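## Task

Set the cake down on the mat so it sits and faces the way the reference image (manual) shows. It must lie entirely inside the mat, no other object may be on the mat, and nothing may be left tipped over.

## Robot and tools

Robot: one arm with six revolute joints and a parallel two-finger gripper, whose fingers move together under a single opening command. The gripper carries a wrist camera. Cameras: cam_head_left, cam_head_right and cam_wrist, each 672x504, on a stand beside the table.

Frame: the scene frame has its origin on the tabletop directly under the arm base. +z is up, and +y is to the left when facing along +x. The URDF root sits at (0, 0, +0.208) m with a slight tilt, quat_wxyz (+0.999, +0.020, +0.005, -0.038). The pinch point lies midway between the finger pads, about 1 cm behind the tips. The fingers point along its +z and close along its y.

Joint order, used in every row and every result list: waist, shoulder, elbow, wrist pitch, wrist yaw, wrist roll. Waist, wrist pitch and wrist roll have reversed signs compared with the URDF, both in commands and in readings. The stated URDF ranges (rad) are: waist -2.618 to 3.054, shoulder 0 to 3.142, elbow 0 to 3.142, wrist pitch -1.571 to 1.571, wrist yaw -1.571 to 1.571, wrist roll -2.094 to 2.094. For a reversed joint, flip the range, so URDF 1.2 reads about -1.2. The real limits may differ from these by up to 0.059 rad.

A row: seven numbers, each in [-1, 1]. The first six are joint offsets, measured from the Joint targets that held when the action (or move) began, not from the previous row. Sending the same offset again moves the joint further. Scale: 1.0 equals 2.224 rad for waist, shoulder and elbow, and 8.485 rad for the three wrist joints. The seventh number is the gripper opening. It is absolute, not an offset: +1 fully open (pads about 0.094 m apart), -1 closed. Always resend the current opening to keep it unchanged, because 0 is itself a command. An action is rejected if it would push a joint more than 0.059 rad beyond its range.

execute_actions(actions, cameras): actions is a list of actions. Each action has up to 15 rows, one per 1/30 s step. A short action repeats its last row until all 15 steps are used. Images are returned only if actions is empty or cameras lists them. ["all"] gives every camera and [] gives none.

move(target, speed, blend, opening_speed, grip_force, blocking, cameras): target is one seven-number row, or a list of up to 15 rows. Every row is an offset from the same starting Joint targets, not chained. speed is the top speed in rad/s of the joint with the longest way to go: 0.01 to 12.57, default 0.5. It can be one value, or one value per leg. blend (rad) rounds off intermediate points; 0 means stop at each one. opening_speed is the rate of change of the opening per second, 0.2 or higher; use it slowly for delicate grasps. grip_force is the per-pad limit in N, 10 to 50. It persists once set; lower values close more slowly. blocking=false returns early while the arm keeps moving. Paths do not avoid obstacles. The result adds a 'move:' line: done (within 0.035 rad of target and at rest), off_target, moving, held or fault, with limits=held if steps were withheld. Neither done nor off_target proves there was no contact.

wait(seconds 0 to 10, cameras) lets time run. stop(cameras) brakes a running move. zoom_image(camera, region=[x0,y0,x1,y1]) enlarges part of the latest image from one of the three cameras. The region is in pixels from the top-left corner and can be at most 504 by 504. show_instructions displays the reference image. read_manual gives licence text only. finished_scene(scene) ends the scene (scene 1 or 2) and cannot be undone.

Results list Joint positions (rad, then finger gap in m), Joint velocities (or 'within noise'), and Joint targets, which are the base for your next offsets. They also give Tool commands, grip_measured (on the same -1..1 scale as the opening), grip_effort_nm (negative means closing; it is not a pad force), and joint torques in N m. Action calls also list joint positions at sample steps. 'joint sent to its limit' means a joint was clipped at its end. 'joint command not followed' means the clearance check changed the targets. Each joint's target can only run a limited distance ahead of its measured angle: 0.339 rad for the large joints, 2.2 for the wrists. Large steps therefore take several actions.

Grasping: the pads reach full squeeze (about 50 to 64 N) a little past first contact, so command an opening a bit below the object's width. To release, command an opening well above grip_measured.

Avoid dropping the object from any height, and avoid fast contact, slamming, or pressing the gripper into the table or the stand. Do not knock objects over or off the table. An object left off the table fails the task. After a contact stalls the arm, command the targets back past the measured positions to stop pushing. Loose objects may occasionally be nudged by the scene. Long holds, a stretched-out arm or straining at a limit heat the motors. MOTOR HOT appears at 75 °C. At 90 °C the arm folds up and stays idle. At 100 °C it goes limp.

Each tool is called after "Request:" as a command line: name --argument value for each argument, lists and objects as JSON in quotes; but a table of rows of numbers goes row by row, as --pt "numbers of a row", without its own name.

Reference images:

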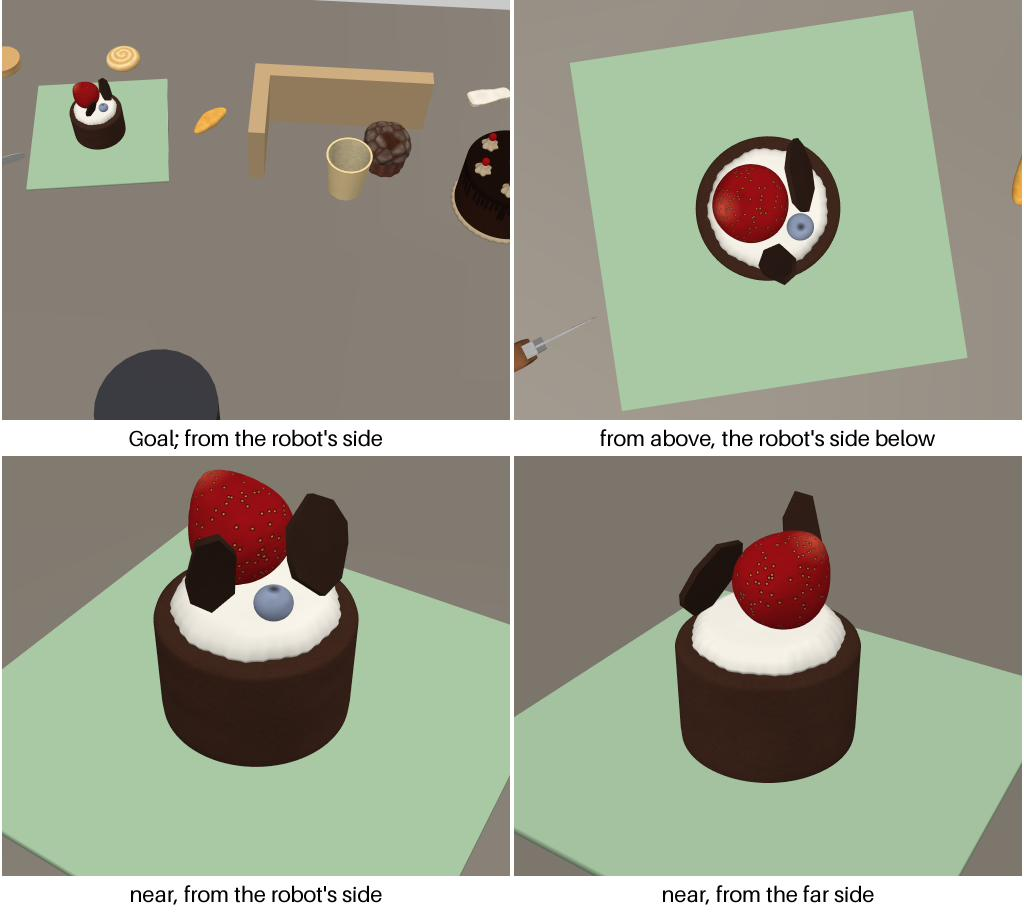

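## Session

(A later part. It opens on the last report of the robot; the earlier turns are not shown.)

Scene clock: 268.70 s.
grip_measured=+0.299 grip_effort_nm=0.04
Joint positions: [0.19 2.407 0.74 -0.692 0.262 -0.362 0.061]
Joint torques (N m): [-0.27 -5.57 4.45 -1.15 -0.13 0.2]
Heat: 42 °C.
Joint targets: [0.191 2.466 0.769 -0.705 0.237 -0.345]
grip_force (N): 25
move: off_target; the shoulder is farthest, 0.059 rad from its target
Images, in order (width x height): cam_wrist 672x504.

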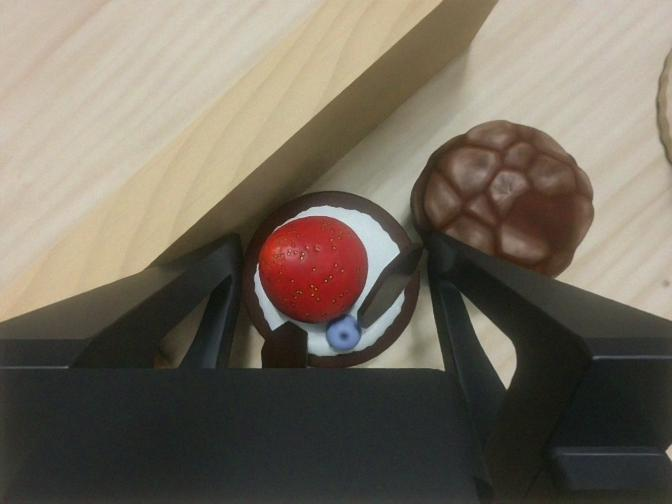

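Request:
move --target '[-0.04,-0.1403,-0.0958,0.0176,0.004,-0.0084,0.3]' --speed 0.25 --cameras '["cam_wrist"]'

Request:
zoom_image --camera "cam_wrist" --region '[180, 20, 550, 310]'

Scene clock: 315.17 s.
grip_measured=+0.298 grip_effort_nm=0.12
Joint positions: [0.108 2.15 0.548 -0.566 0.268 -0.418 0.061]
Joint torques (N m): [-0.87 -11.79 1.8 -0.82 0.22 -0.09]
Heat: 41 °C.
Joint targets: [0.102 2.116 0.542 -0.552 0.281 -0.427]
grip_force (N): 30
move: done
Images, in order (width x height): cam_wrist 672x504.

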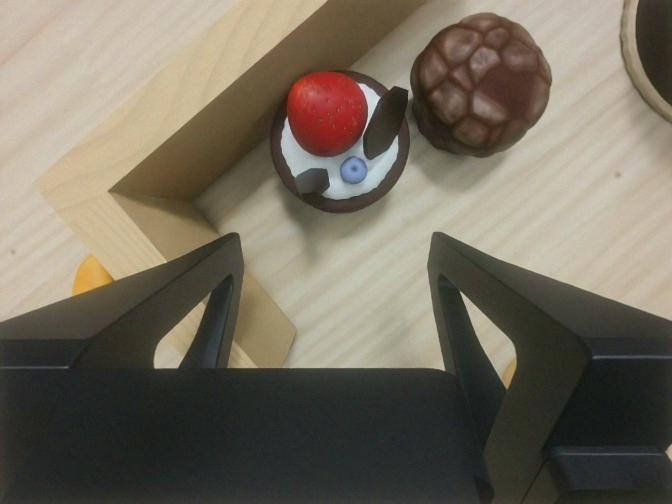

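Scaled by 1.362 from the camera's 672x504 image, which has a finer 960x720 frame.

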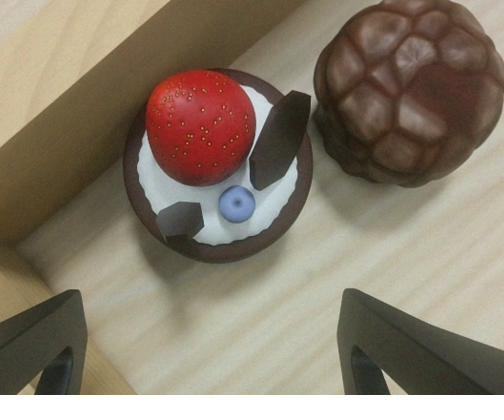

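Request:
move --pt "0.089 -0.0746 0.116 0.0415 -0.0331 -0.0204 0.49" --pt "0.2047 0.0365 0.2357 0.0924 -0.052 -0.0584 0.49" --speed '[0.8,0.8]' --blend '[0.1,0]' --cameras '["cam_wrist"]'

Scene clock: 356.33 s.
grip_measured=+0.488 grip_effort_nm=0.11
Joint positions: [0.559 2.175 1.047 0.216 -0.157 -0.915 0.07]
Joint torques (N m): [-0.46 -9.28 5.74 -0.3 -0.11 -0.07]
Heat: 41 °C.
Joint targets: [0.557 2.198 1.066 0.232 -0.160 -0.922]
grip_force (N): 30
move: done
Images, in order (width x height): cam_wrist 672x504.

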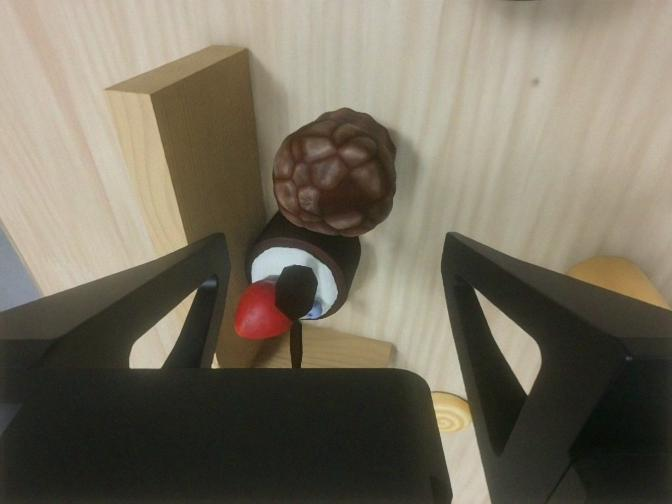

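Request:
move --target '[-0.0135,0.1043,0.0373,-0.0194,0.0005,-0.004,0.49]' --speed 0.25 --cameras '["cam_wrist"]'

Scene clock: 362.93 s.
grip_measured=+0.488 grip_effort_nm=0.11
Joint positions: [0.533 2.404 1.132 0.085 -0.157 -0.949 0.07]
Joint torques (N m): [-0.84 -10.04 4.93 -0.52 -0.11 -0.09]
Heat: 41 °C.
Joint targets: [0.527 2.430 1.149 0.068 -0.156 -0.956]
grip_force (N): 30
move: done
Images, in order (width x height): cam_wrist 672x504.

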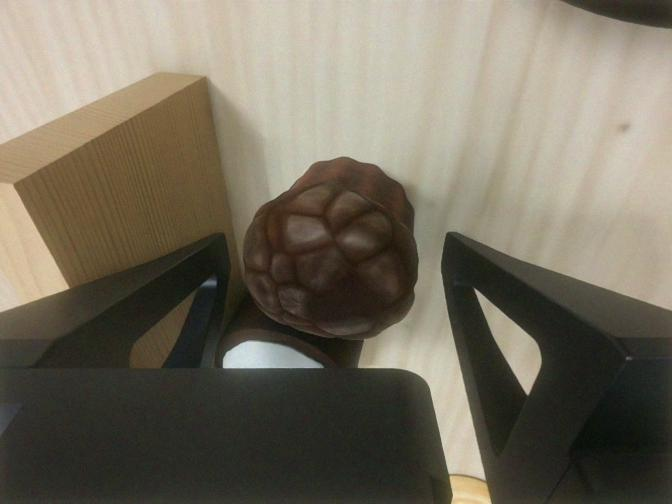

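Request:
move --target '[0,0,0,0,0,0,0.05]' --opening_speed 0.3 --grip_force 15 --cameras '["cam_wrist"]'

Scene clock: 370.90 s.
grip_measured=+0.148 grip_effort_nm=-0.33
Joint positions: [0.533 2.404 1.132 0.078 -0.159 -0.95 0.054]
Joint torques (N m): [-0.83 -10.02 4.93 -0.51 -0.06 -0.06]
Heat: 41 °C.
Joint targets: [0.527 2.430 1.149 0.068 -0.156 -0.956]
grip_force (N): 15
move: done
Images, in order (width x height): cam_wrist 672x504.

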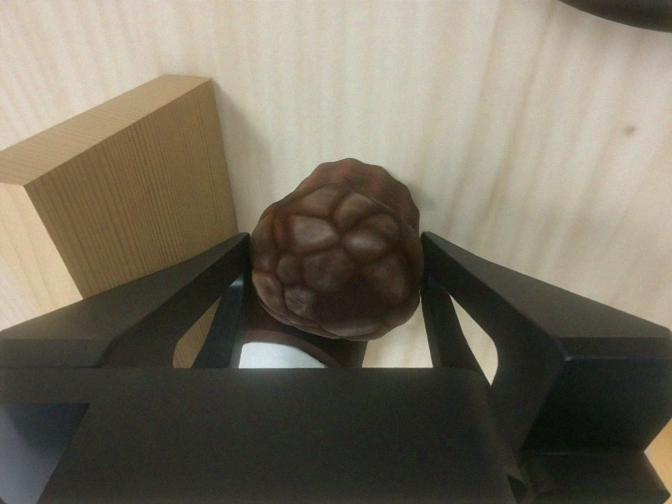

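Request:
move --pt "0 -0.027 0 0 0 0 0.05" --pt "0.056 -0.027 0 0 0 0 0.05" --pt "0.056 0.001 0 0 0 0 0.05" --speed '[0.15,0.25,0.1]' --blend '[0.01,0.01,0]' --cameras '["cam_wrist"]'

Scene clock: 375.60 s.
grip_measured=+0.144 grip_effort_nm=-0.38
Joint positions: [0.639 2.399 1.143 0.06 -0.223 -0.953 0.054]
Joint torques (N m): [0.73 -9.57 4.1 -0.39 0.49 -0.02]
Heat: 41 °C.
Joint targets: [0.652 2.432 1.149 0.068 -0.156 -0.956]
grip_force (N): 15
move: off_target; the wrist yaw is farthest, 0.067 rad from its target
Images, in order (width x height): cam_wrist 672x504.

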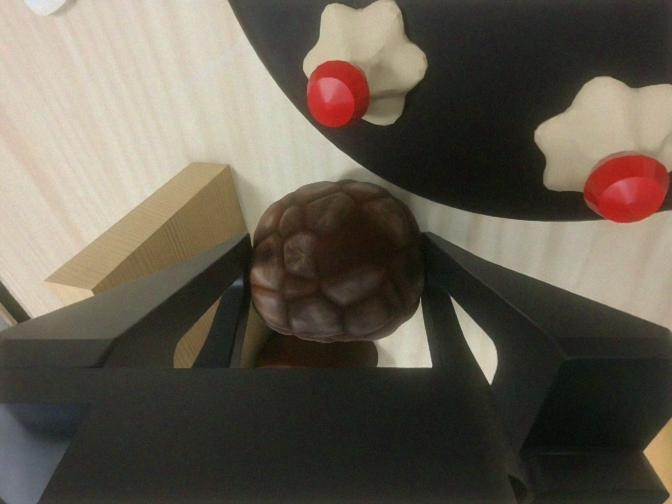

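Request:
move --pt "0 -0.018 0 0 0 0 0.05" --pt "-0.02 -0.018 0 0 0 0 0.05" --speed '[0.1,0.15]' --blend '[0.01,0]' --cameras '["all"]'

Request:
zoom_image --camera "cam_head_right" --region '[340, 190, 480, 290]'

Scene clock: 380.30 s.
grip_measured=+0.144 grip_effort_nm=-0.38
Joint positions: [0.616 2.397 1.143 0.06 -0.191 -0.953 0.054]
Joint torques (N m): [-1.07 -12.74 4.1 -0.39 0.19 -0.04]
Heat: 41 °C.
Joint targets: [0.607 2.392 1.149 0.068 -0.156 -0.956]
grip_force (N): 15
move: done

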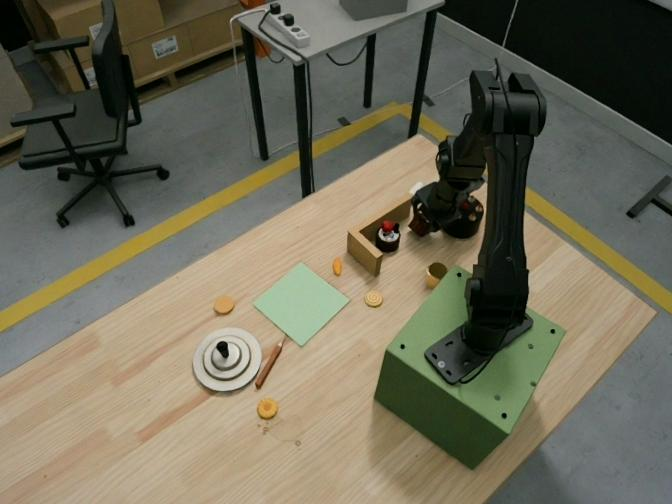

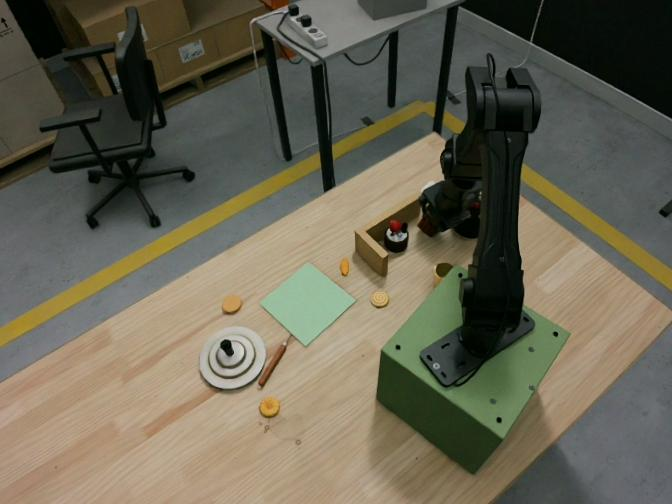

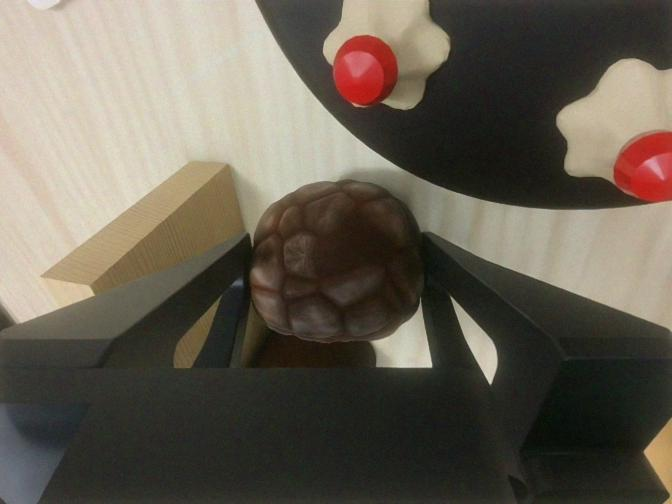

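Scaled by 3.600 from the camera's 672x504 image, which has a finer 960x720 frame.

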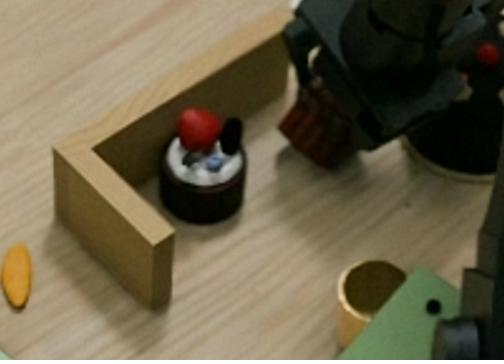

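Request:
move --pt "0 -0.1369 -0.0101 0.0336 0 0 0.0" --pt "-0.4078 -0.1313 0.0004 -0.0316 0.0184 0.0798 0.0" --pt "-0.8575 -0.1313 0.0004 -0.0316 0.0184 0.0798 0.0" --pt "-0.9505 0.1965 0.0232 -0.1551 0.0184 0.0798 0.0" --speed '[0.3,0.9,1.0,0.8]' --blend '[0.05,0.2,0.2,0]' --grip_force 25 --cameras '["all"]'

Request:
zoom_image --camera "cam_head_right" --region '[100, 400, 300, 504]'

Scene clock: 423.20 s.
grip_measured=+0.128 grip_effort_nm=-0.57
Joint positions: [-1.505 2.81 1.186 -1.216 -0.004 -0.288 0.053]
Joint torques (N m): [-0.38 -12.04 4.36 -1.94 0.02 0.1]
Heat: 41 °C.
Joint targets: [-1.507 2.829 1.201 -1.248 0.000 -0.279]
grip_force (N): 25
move: done

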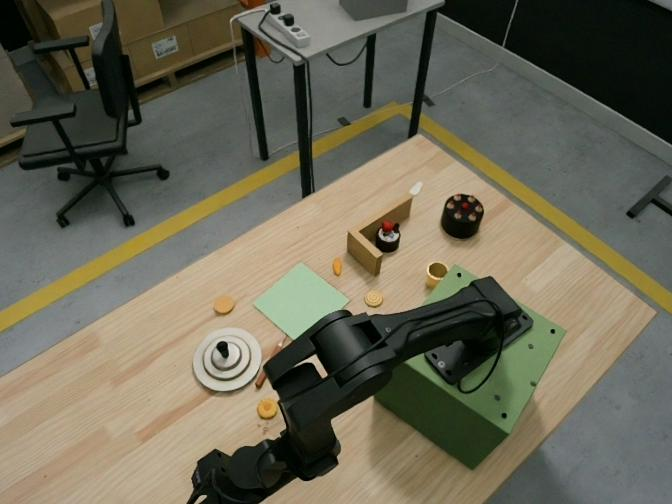

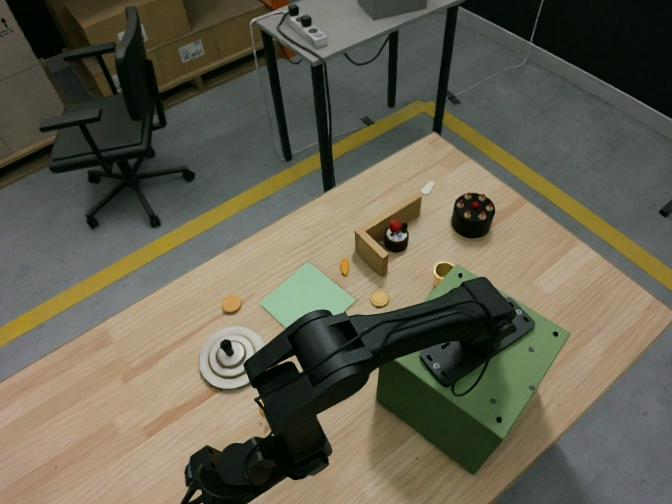

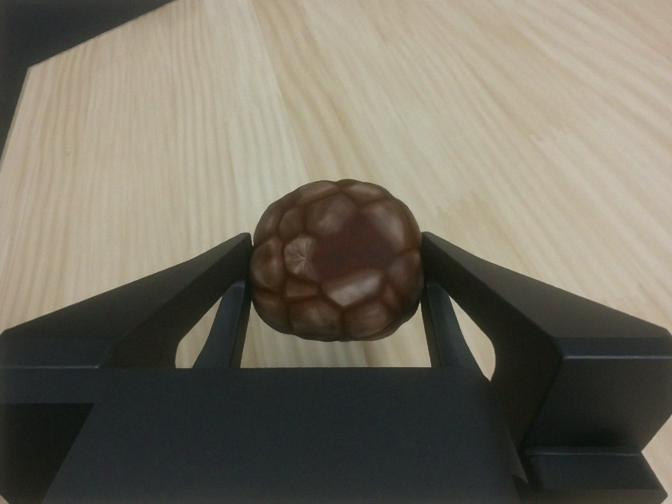

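Scaled by 2.520 from the camera's 672x504 image, which has a finer 960x720 frame.

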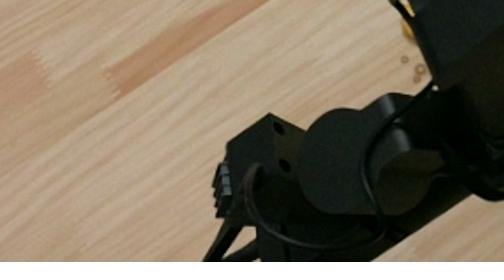

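Request:
move --pt "0 -0.2126 -0.1281 0.0858 0 -0.0164 0" --pt "0 -0.1007 -0.0917 0.0654 0 -0.0164 0" --speed '[0.7,0.25]' --blend '[0.03,0]' --cameras '["all"]'

Request:
zoom_image --camera "cam_head_right" --region '[150, 370, 330, 504]'

Scene clock: 438.73 s.
grip_measured=+0.128 grip_effort_nm=-0.56
Joint positions: [-1.505 2.566 0.977 -0.653 -0.002 -0.412 0.053]
Joint torques (N m): [-0.29 -8.92 4.55 -1.57 0.01 -0.04]
Heat: 42 °C.
Joint targets: [-1.507 2.605 0.997 -0.693 0.000 -0.418]
grip_force (N): 25
move: off_target; the wrist pitch is farthest, 0.040 rad from its target

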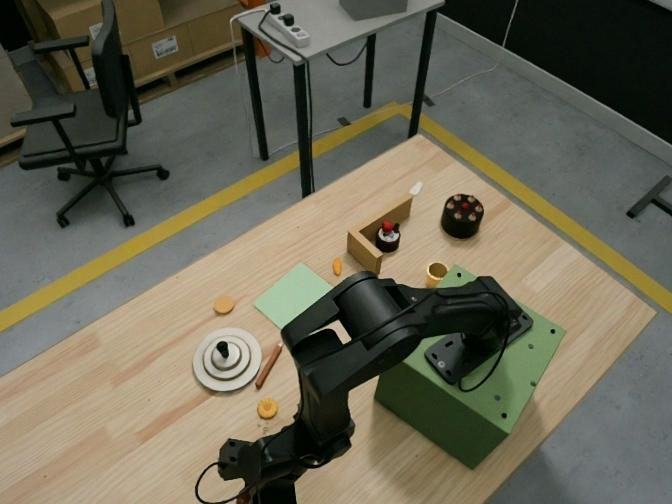

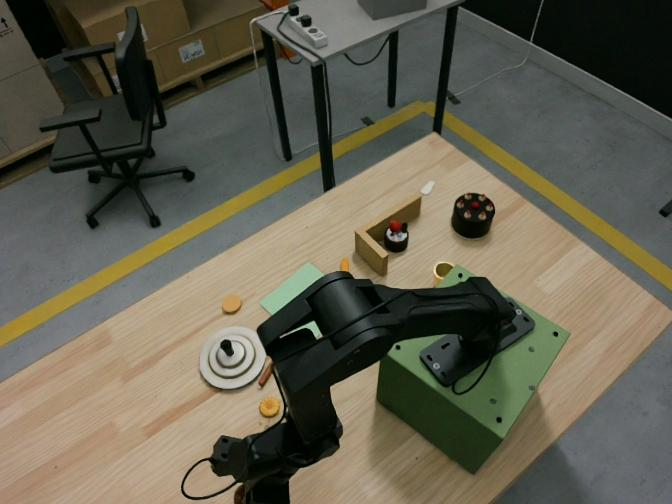

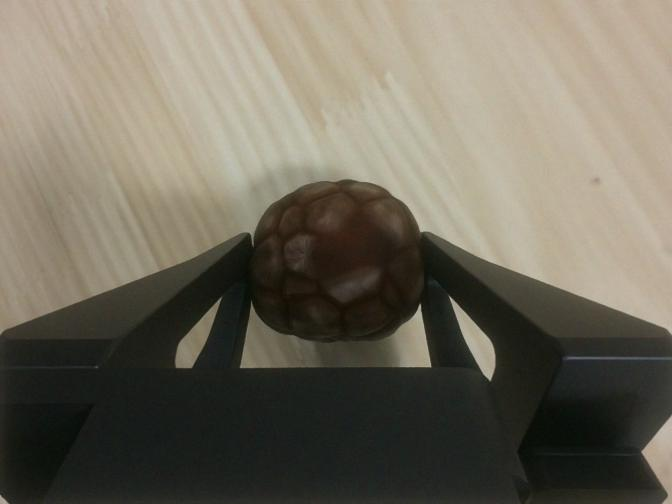

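Scaled by 2.800 from the camera's 672x504 image, which has a finer 960x720 frame.

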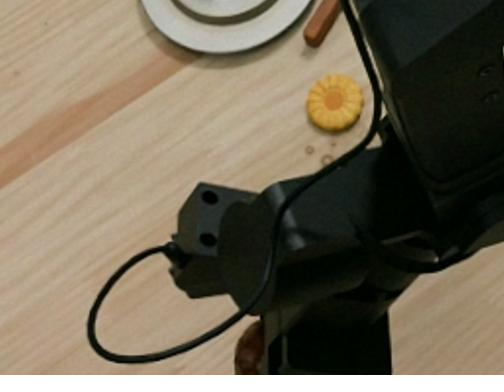

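Request:
move --target '[0,0.005,0,0.0005,0,0,0]' --speed 0.06

Request:
move --target '[0,0.004,0,0,0,0,0]' --speed 0.06 --cameras '["cam_wrist"]'

Scene clock: 442.80 s.
grip_measured=+0.128 grip_effort_nm=-0.57
Joint positions: [-1.505 2.567 0.977 -0.654 -0.002 -0.412 0.053]
Joint torques (N m): [-0.29 -8.1 4.57 -1.51 -0.01 -0.06]
Heat: 42 °C.
Joint targets: [-1.507 2.616 0.997 -0.689 0.000 -0.418]
grip_force (N): 25
move: off_target; the shoulder is farthest, 0.049 rad from its target

Scene clock: 443.50 s.
grip_measured=+0.128 grip_effort_nm=-0.57
Joint positions: [-1.505 2.568 0.977 -0.656 -0.002 -0.412 0.053]
Joint torques (N m): [-0.39 -7.42 4.7 -1.49 0 -0.09]
Heat: 42 °C.
Joint targets: [-1.507 2.625 0.997 -0.689 0.000 -0.418]
grip_force (N): 25
move: off_target; the shoulder is farthest, 0.057 rad from its target
Images, in order (width x height): cam_wrist 672x504.

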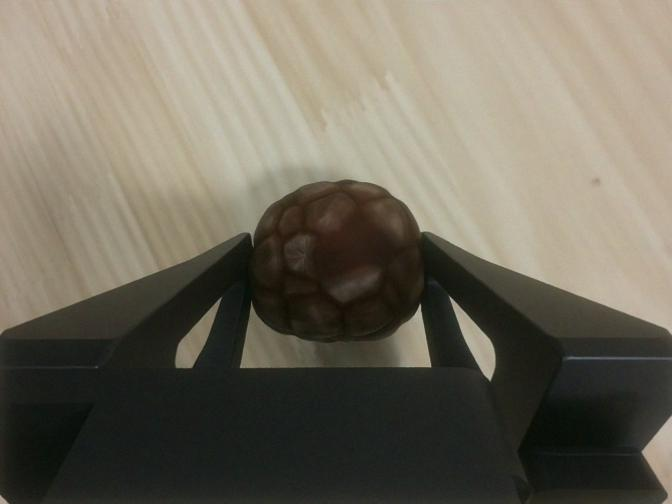

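Request:
move --target '[0,-0.004,0,0,0,0,0.35]' --speed 0.06 --opening_speed 0.2 --cameras '["cam_wrist"]'

Scene clock: 454.07 s.
grip_measured=+0.348 grip_effort_nm=0.12
Joint positions: [-1.505 2.588 0.984 -0.674 -0.001 -0.412 0.063]
Joint torques (N m): [-0.44 -9.84 3.96 -1.33 0.01 -0.07]
Heat: 42 °C.
Joint targets: [-1.507 2.616 0.997 -0.689 0.000 -0.418]
grip_force (N): 25
move: done
Images, in order (width x height): cam_wrist 672x504.

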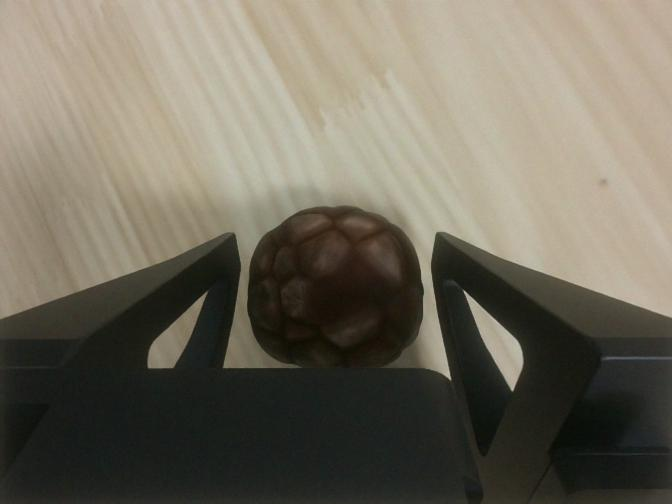

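Request:
move --target '[0,-0.1926,-0.1614,0.007,0,0,0.5]' --speed 0.35 --opening_speed 1 --cameras '["all"]'

Scene clock: 459.63 s.
grip_measured=+0.498 grip_effort_nm=0.11
Joint positions: [-1.505 2.223 0.645 -0.643 -0.003 -0.412 0.07]
Joint torques (N m): [-0.38 -12.78 2.39 -1.08 0.02 -0.07]
Heat: 42 °C.
Joint targets: [-1.507 2.187 0.638 -0.629 0.000 -0.418]
grip_force (N): 25
move: done

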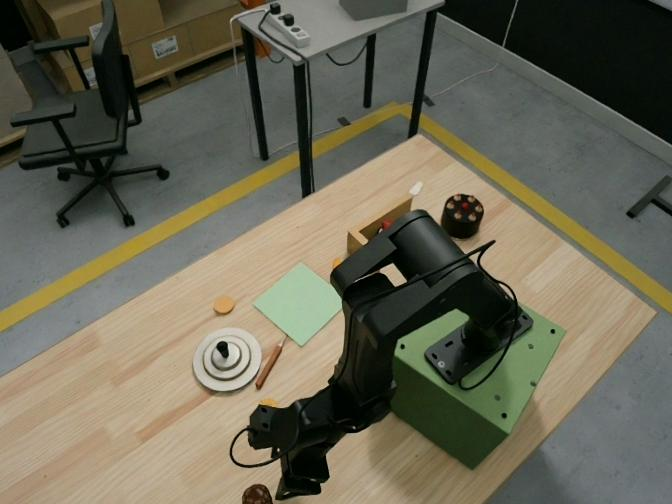

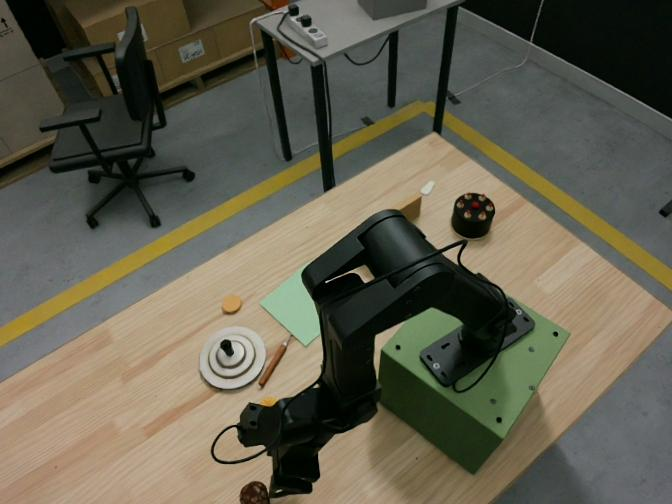

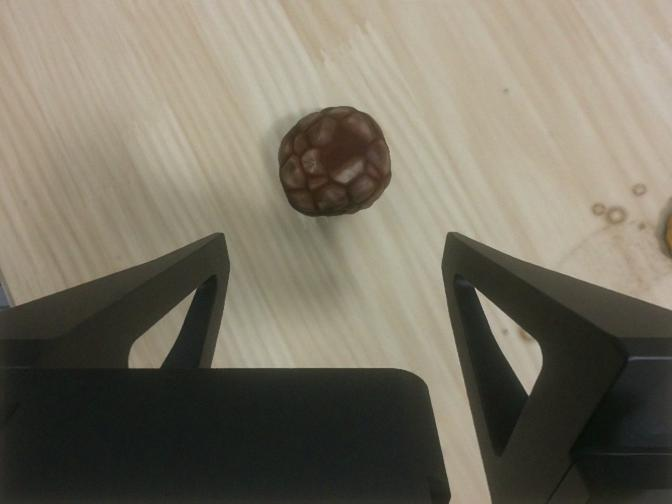

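Request:
move --pt "0.1124 -0.174 -0.0171 0.0388 0 0.01 0.36" --pt "0.6745 -0.174 -0.0171 0.0388 0.0194 0.021 0.36" --pt "0.7601 -0.0321 -0.0642 -0.0014 0.0194 0.021 0.36" --speed '[0.8,1.2,0.7]' --blend '[0.1,0.15,0]' --cameras '["all"]'

Request:
zoom_image --camera "cam_wrist" --region '[180, 20, 550, 310]'

Request:
zoom_image --camera "cam_head_left" --region '[200, 370, 340, 504]'

Scene clock: 481.07 s.
grip_measured=+0.362 grip_effort_nm=-0.11
Joint positions: [0.181 2.101 0.495 -0.621 0.16 -0.249 0.064]
Joint torques (N m): [0.02 -7.08 2.37 -1.21 0.1 0.1]
Heat: 41 °C.
Joint targets: [0.184 2.116 0.495 -0.642 0.165 -0.240]
grip_force (N): 25
move: done

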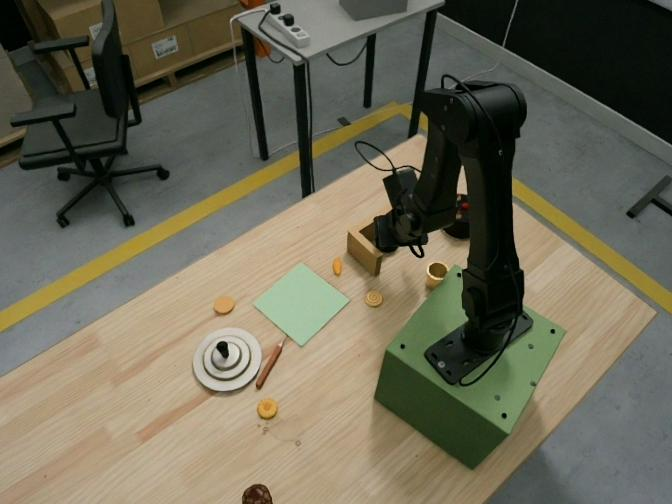

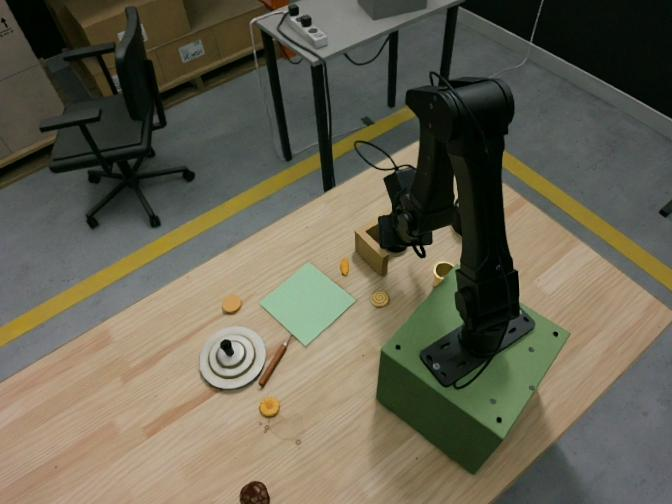

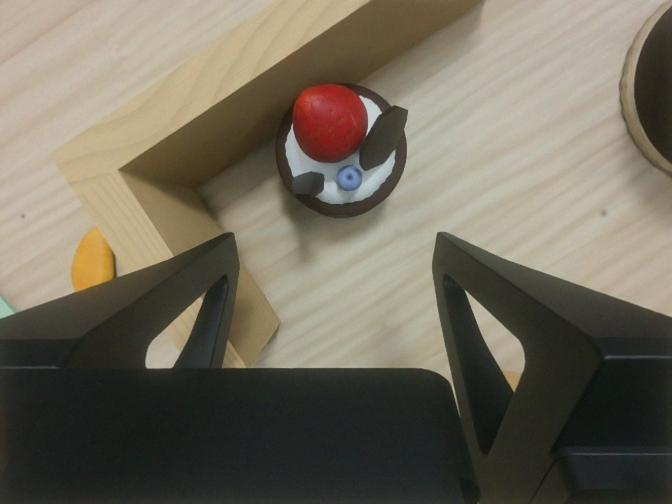

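Scaled by 1.362 from the camera's 672x504 image, which has a finer 960x720 frame.

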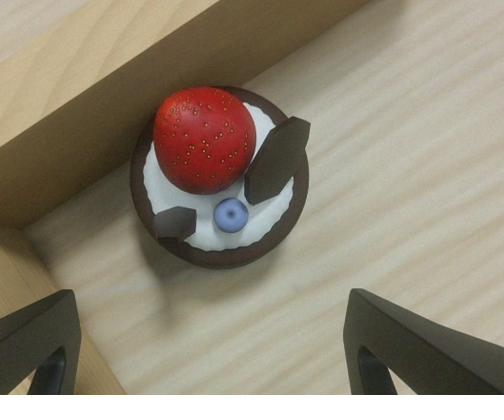

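Scaled by 3.600 from the camera's 672x504 image, which has a finer 960x720 frame.

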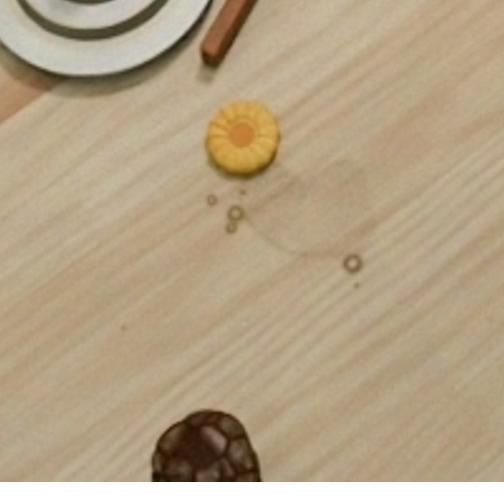

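Request:
move --target '[0.0237,0.17,0.1192,-0.0149,-0.004,0.0061,0.36]' --speed 0.2 --cameras '["cam_wrist"]'

Request:
zoom_image --camera "cam_wrist" --region '[150, 100, 520, 390]'

Scene clock: 490.43 s.
grip_measured=+0.362 grip_effort_nm=-0.08
Joint positions: [0.237 2.466 0.752 -0.754 0.155 -0.198 0.064]
Joint torques (N m): [-0.43 -8.29 2.35 -1.2 -0.16 0.11]
Heat: 42 °C.
Joint targets: [0.236 2.494 0.760 -0.768 0.131 -0.188]
grip_force (N): 25
move: done
Images, in order (width x height): cam_wrist 672x504.

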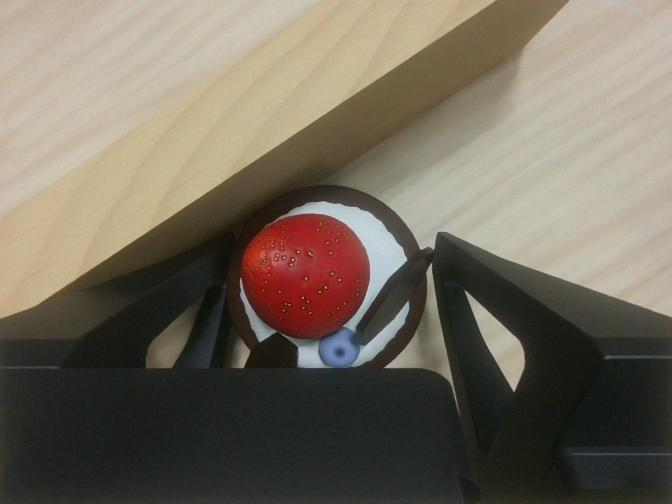

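Scaled by 1.362 from the camera's 672x504 image, which has a finer 960x720 frame.

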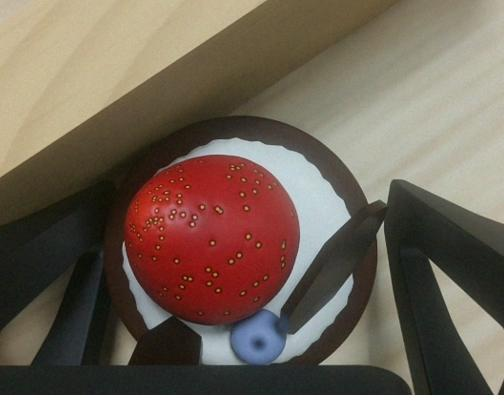

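Request:
move --target '[0,0,0,0,0,0,0.06]' --opening_speed 0.25 --grip_force 22 --cameras '["cam_wrist"]'

Request:
zoom_image --camera "cam_wrist" --region '[150, 100, 520, 390]'

Scene clock: 497.43 s.
grip_measured=+0.149 grip_effort_nm=-0.50
Joint positions: [0.237 2.466 0.752 -0.755 0.139 -0.196 0.054]
Joint torques (N m): [-0.38 -8.18 2.39 -1.18 -0.07 0.08]
Heat: 42 °C.
Joint targets: [0.236 2.494 0.760 -0.768 0.131 -0.188]
grip_force (N): 22
move: done
Images, in order (width x height): cam_wrist 672x504.

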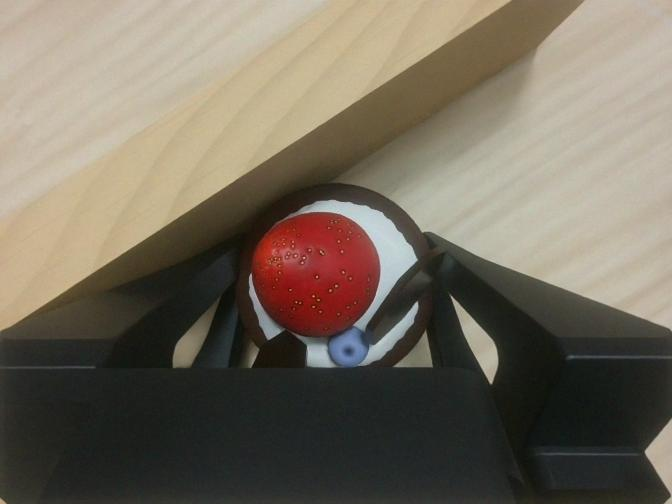

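Scaled by 1.362 from the camera's 672x504 image, which has a finer 960x720 frame.

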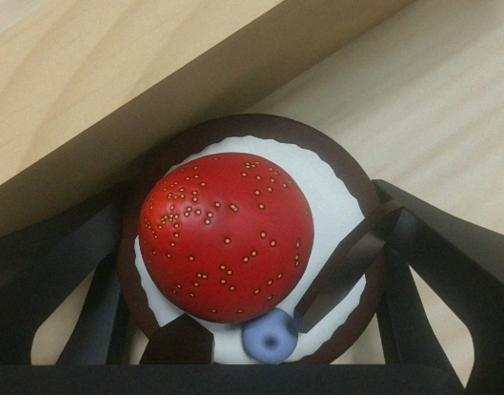

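Request:
move --pt "-0.0234 -0.17 -0.1192 0.0149 0.004 -0.0061 0.06" --pt "-0.0225 -0.2446 -0.0719 0.0375 0.004 -0.0061 0.06" --pt "-0.2208 -0.2446 -0.0719 0.0375 -0.0578 0.0958 0.06" --pt "-0.2208 -0.1132 0.0058 0.0484 -0.0578 0.0958 0.06" --speed '[0.25,0.5,0.5,0.4]' --blend '[0.03,0.06,0.06,0]' --grip_force 28 --cameras '["all"]'

Scene clock: 533.27 s.
grip_measured=+0.131 grip_effort_nm=-0.62
Joint positions: [-0.25 2.221 0.757 -0.37 -0.342 0.616 0.053]
Joint torques (N m): [-0.72 -8.38 4.48 -0.76 -0.34 0.07]
Heat: 42 °C.
Joint targets: [-0.255 2.242 0.773 -0.357 -0.359 0.625]
grip_force (N): 28
move: done

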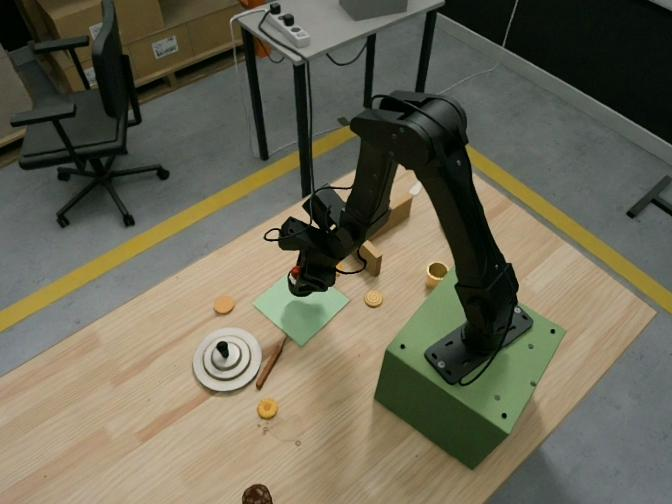

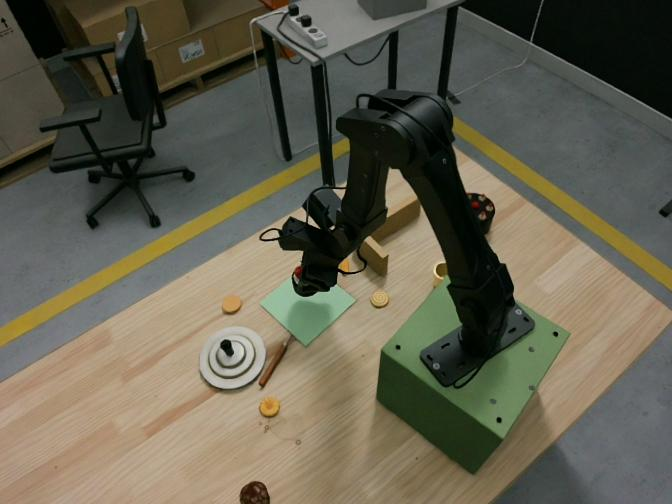

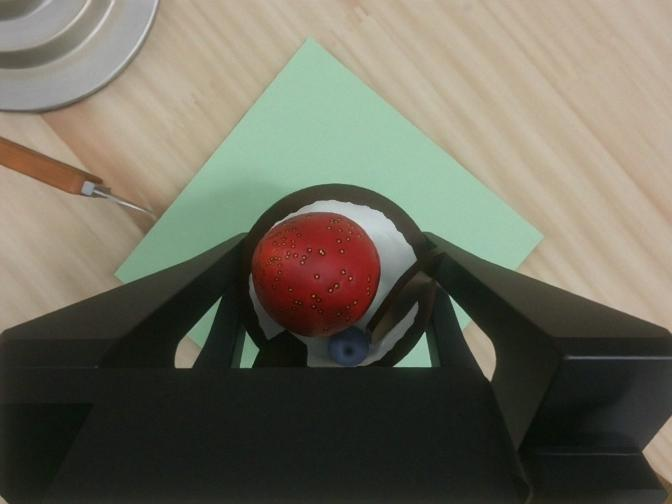

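Request:
move --target '[0,0.1021,0.0237,-0.0212,0,0,0.06]' --speed 0.2 --cameras '["cam_wrist"]'

Scene clock: 539.40 s.
grip_measured=+0.131 grip_effort_nm=-0.62
Joint positions: [-0.25 2.445 0.814 -0.517 -0.343 0.616 0.053]
Joint torques (N m): [-0.8 -8.59 3.06 -1.04 -0.34 0.08]
Heat: 42 °C.
Joint targets: [-0.255 2.469 0.826 -0.537 -0.360 0.624]
grip_force (N): 28
move: done
Images, in order (width x height): cam_wrist 672x504.

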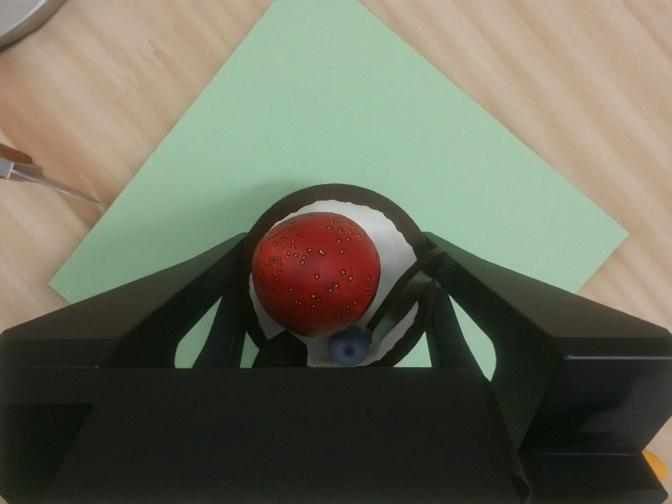

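Request:
move --target '[0,0.004,0,0,0,0,0.06]' --speed 0.05

Request:
move --target '[0,0.003,0,0,0,0,0.06]' --speed 0.05

Scene clock: 544.33 s.
grip_measured=+0.131 grip_effort_nm=-0.62
Joint positions: [-0.25 2.452 0.814 -0.519 -0.343 0.616 0.053]
Joint torques (N m): [-0.75 -8.55 3.12 -1.02 -0.38 0.11]
Heat: 42 °C.
Joint targets: [-0.255 2.479 0.826 -0.537 -0.360 0.624]
grip_force (N): 28
move: done

Scene clock: 545.07 s.
grip_measured=+0.131 grip_effort_nm=-0.62
Joint positions: [-0.25 2.456 0.814 -0.522 -0.344 0.616 0.053]
Joint torques (N m): [-0.8 -8.34 3.06 -0.99 -0.37 0.1]
Heat: 42 °C.
Joint targets: [-0.255 2.485 0.826 -0.537 -0.360 0.625]
grip_force (N): 28
move: done

Request:
move --pt "0 0.003 0 0 0 0 0.06" --pt "0 0.003 0 0 0 0 0.36" --speed 0.05 --opening_speed 0.2 --cameras '["cam_wrist"]'

Scene clock: 549.80 s.
grip_measured=+0.358 grip_effort_nm=0.12
Joint positions: [-0.25 2.464 0.815 -0.524 -0.344 0.616 0.064]
Joint torques (N m): [-0.77 -8.43 2.86 -0.94 -0.32 0.1]
Heat: 41 °C.
Joint targets: [-0.255 2.492 0.826 -0.537 -0.360 0.624]
grip_force (N): 28
move: done; target 2's new numbers were sent with the shoulder 0.036 rad from that target
Images, in order (width x height): cam_wrist 672x504.

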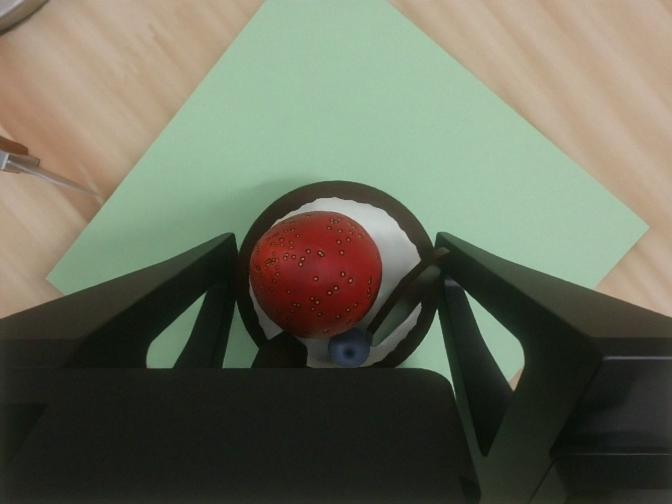

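Request:
move --pt "0 0 0 0 0 0 0.65" --pt "0.054 -0.1598 -0.0881 0.0218 -0.0051 0.0133 0.65" --speed 0.35 --opening_speed 0.6 --cameras '["all"]'

Request:
zoom_image --camera "cam_wrist" --region '[100, 0, 580, 360]'

Scene clock: 558.77 s.
grip_measured=+0.648 grip_effort_nm=0.12
Joint positions: [-0.14 2.169 0.637 -0.368 -0.385 0.729 0.077]
Joint torques (N m): [0.05 -12.15 2.02 -0.65 -0.4 0.08]
Heat: 41 °C.
Joint targets: [-0.135 2.136 0.630 -0.352 -0.403 0.737]
grip_force (N): 28
move: done

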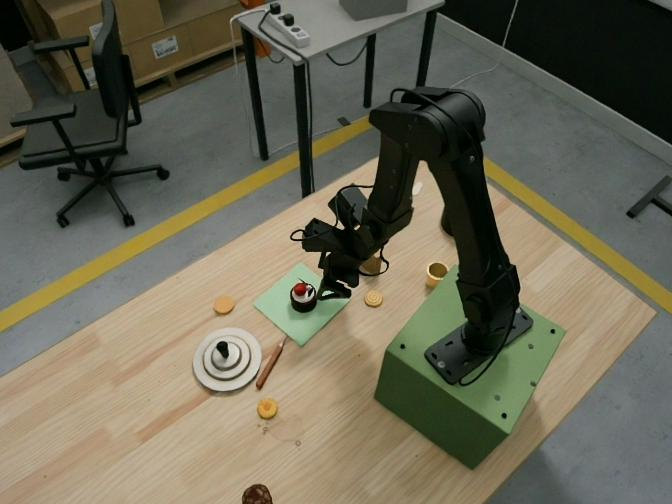

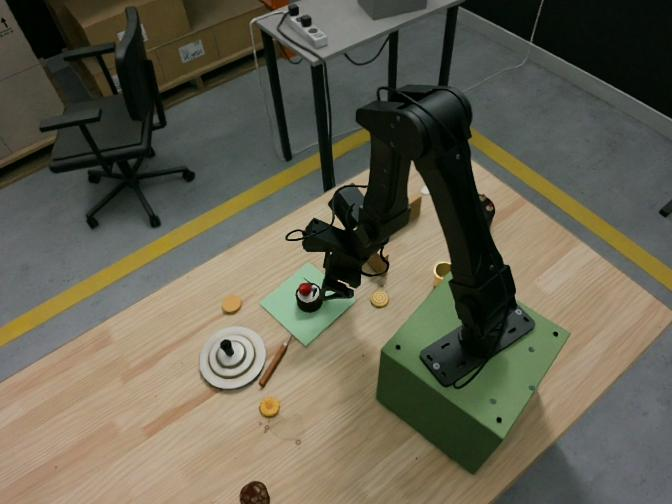

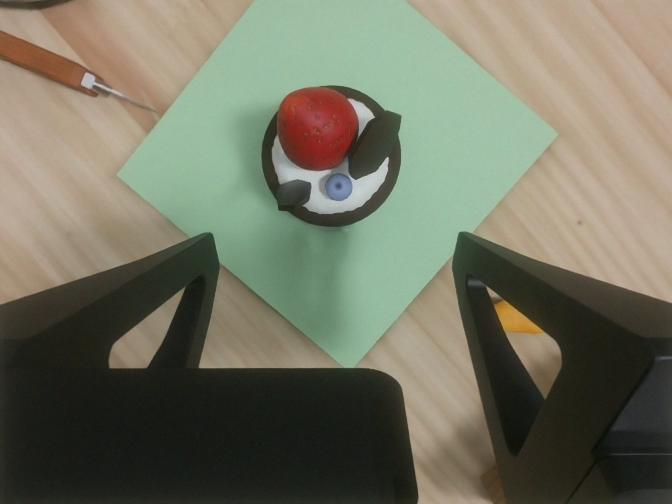

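Scaled by 1.050 from the camera's 672x504 image, which has a finer 960x720 frame.

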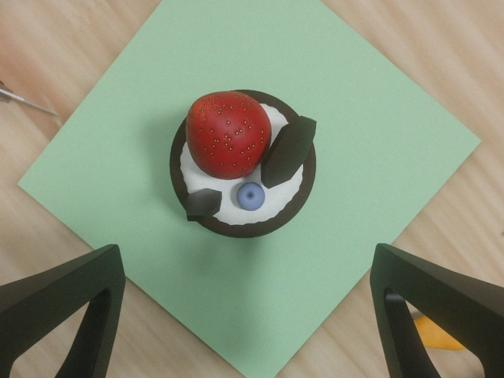

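Request:
finished_scene --scene 2

The scene is finished: the task was done.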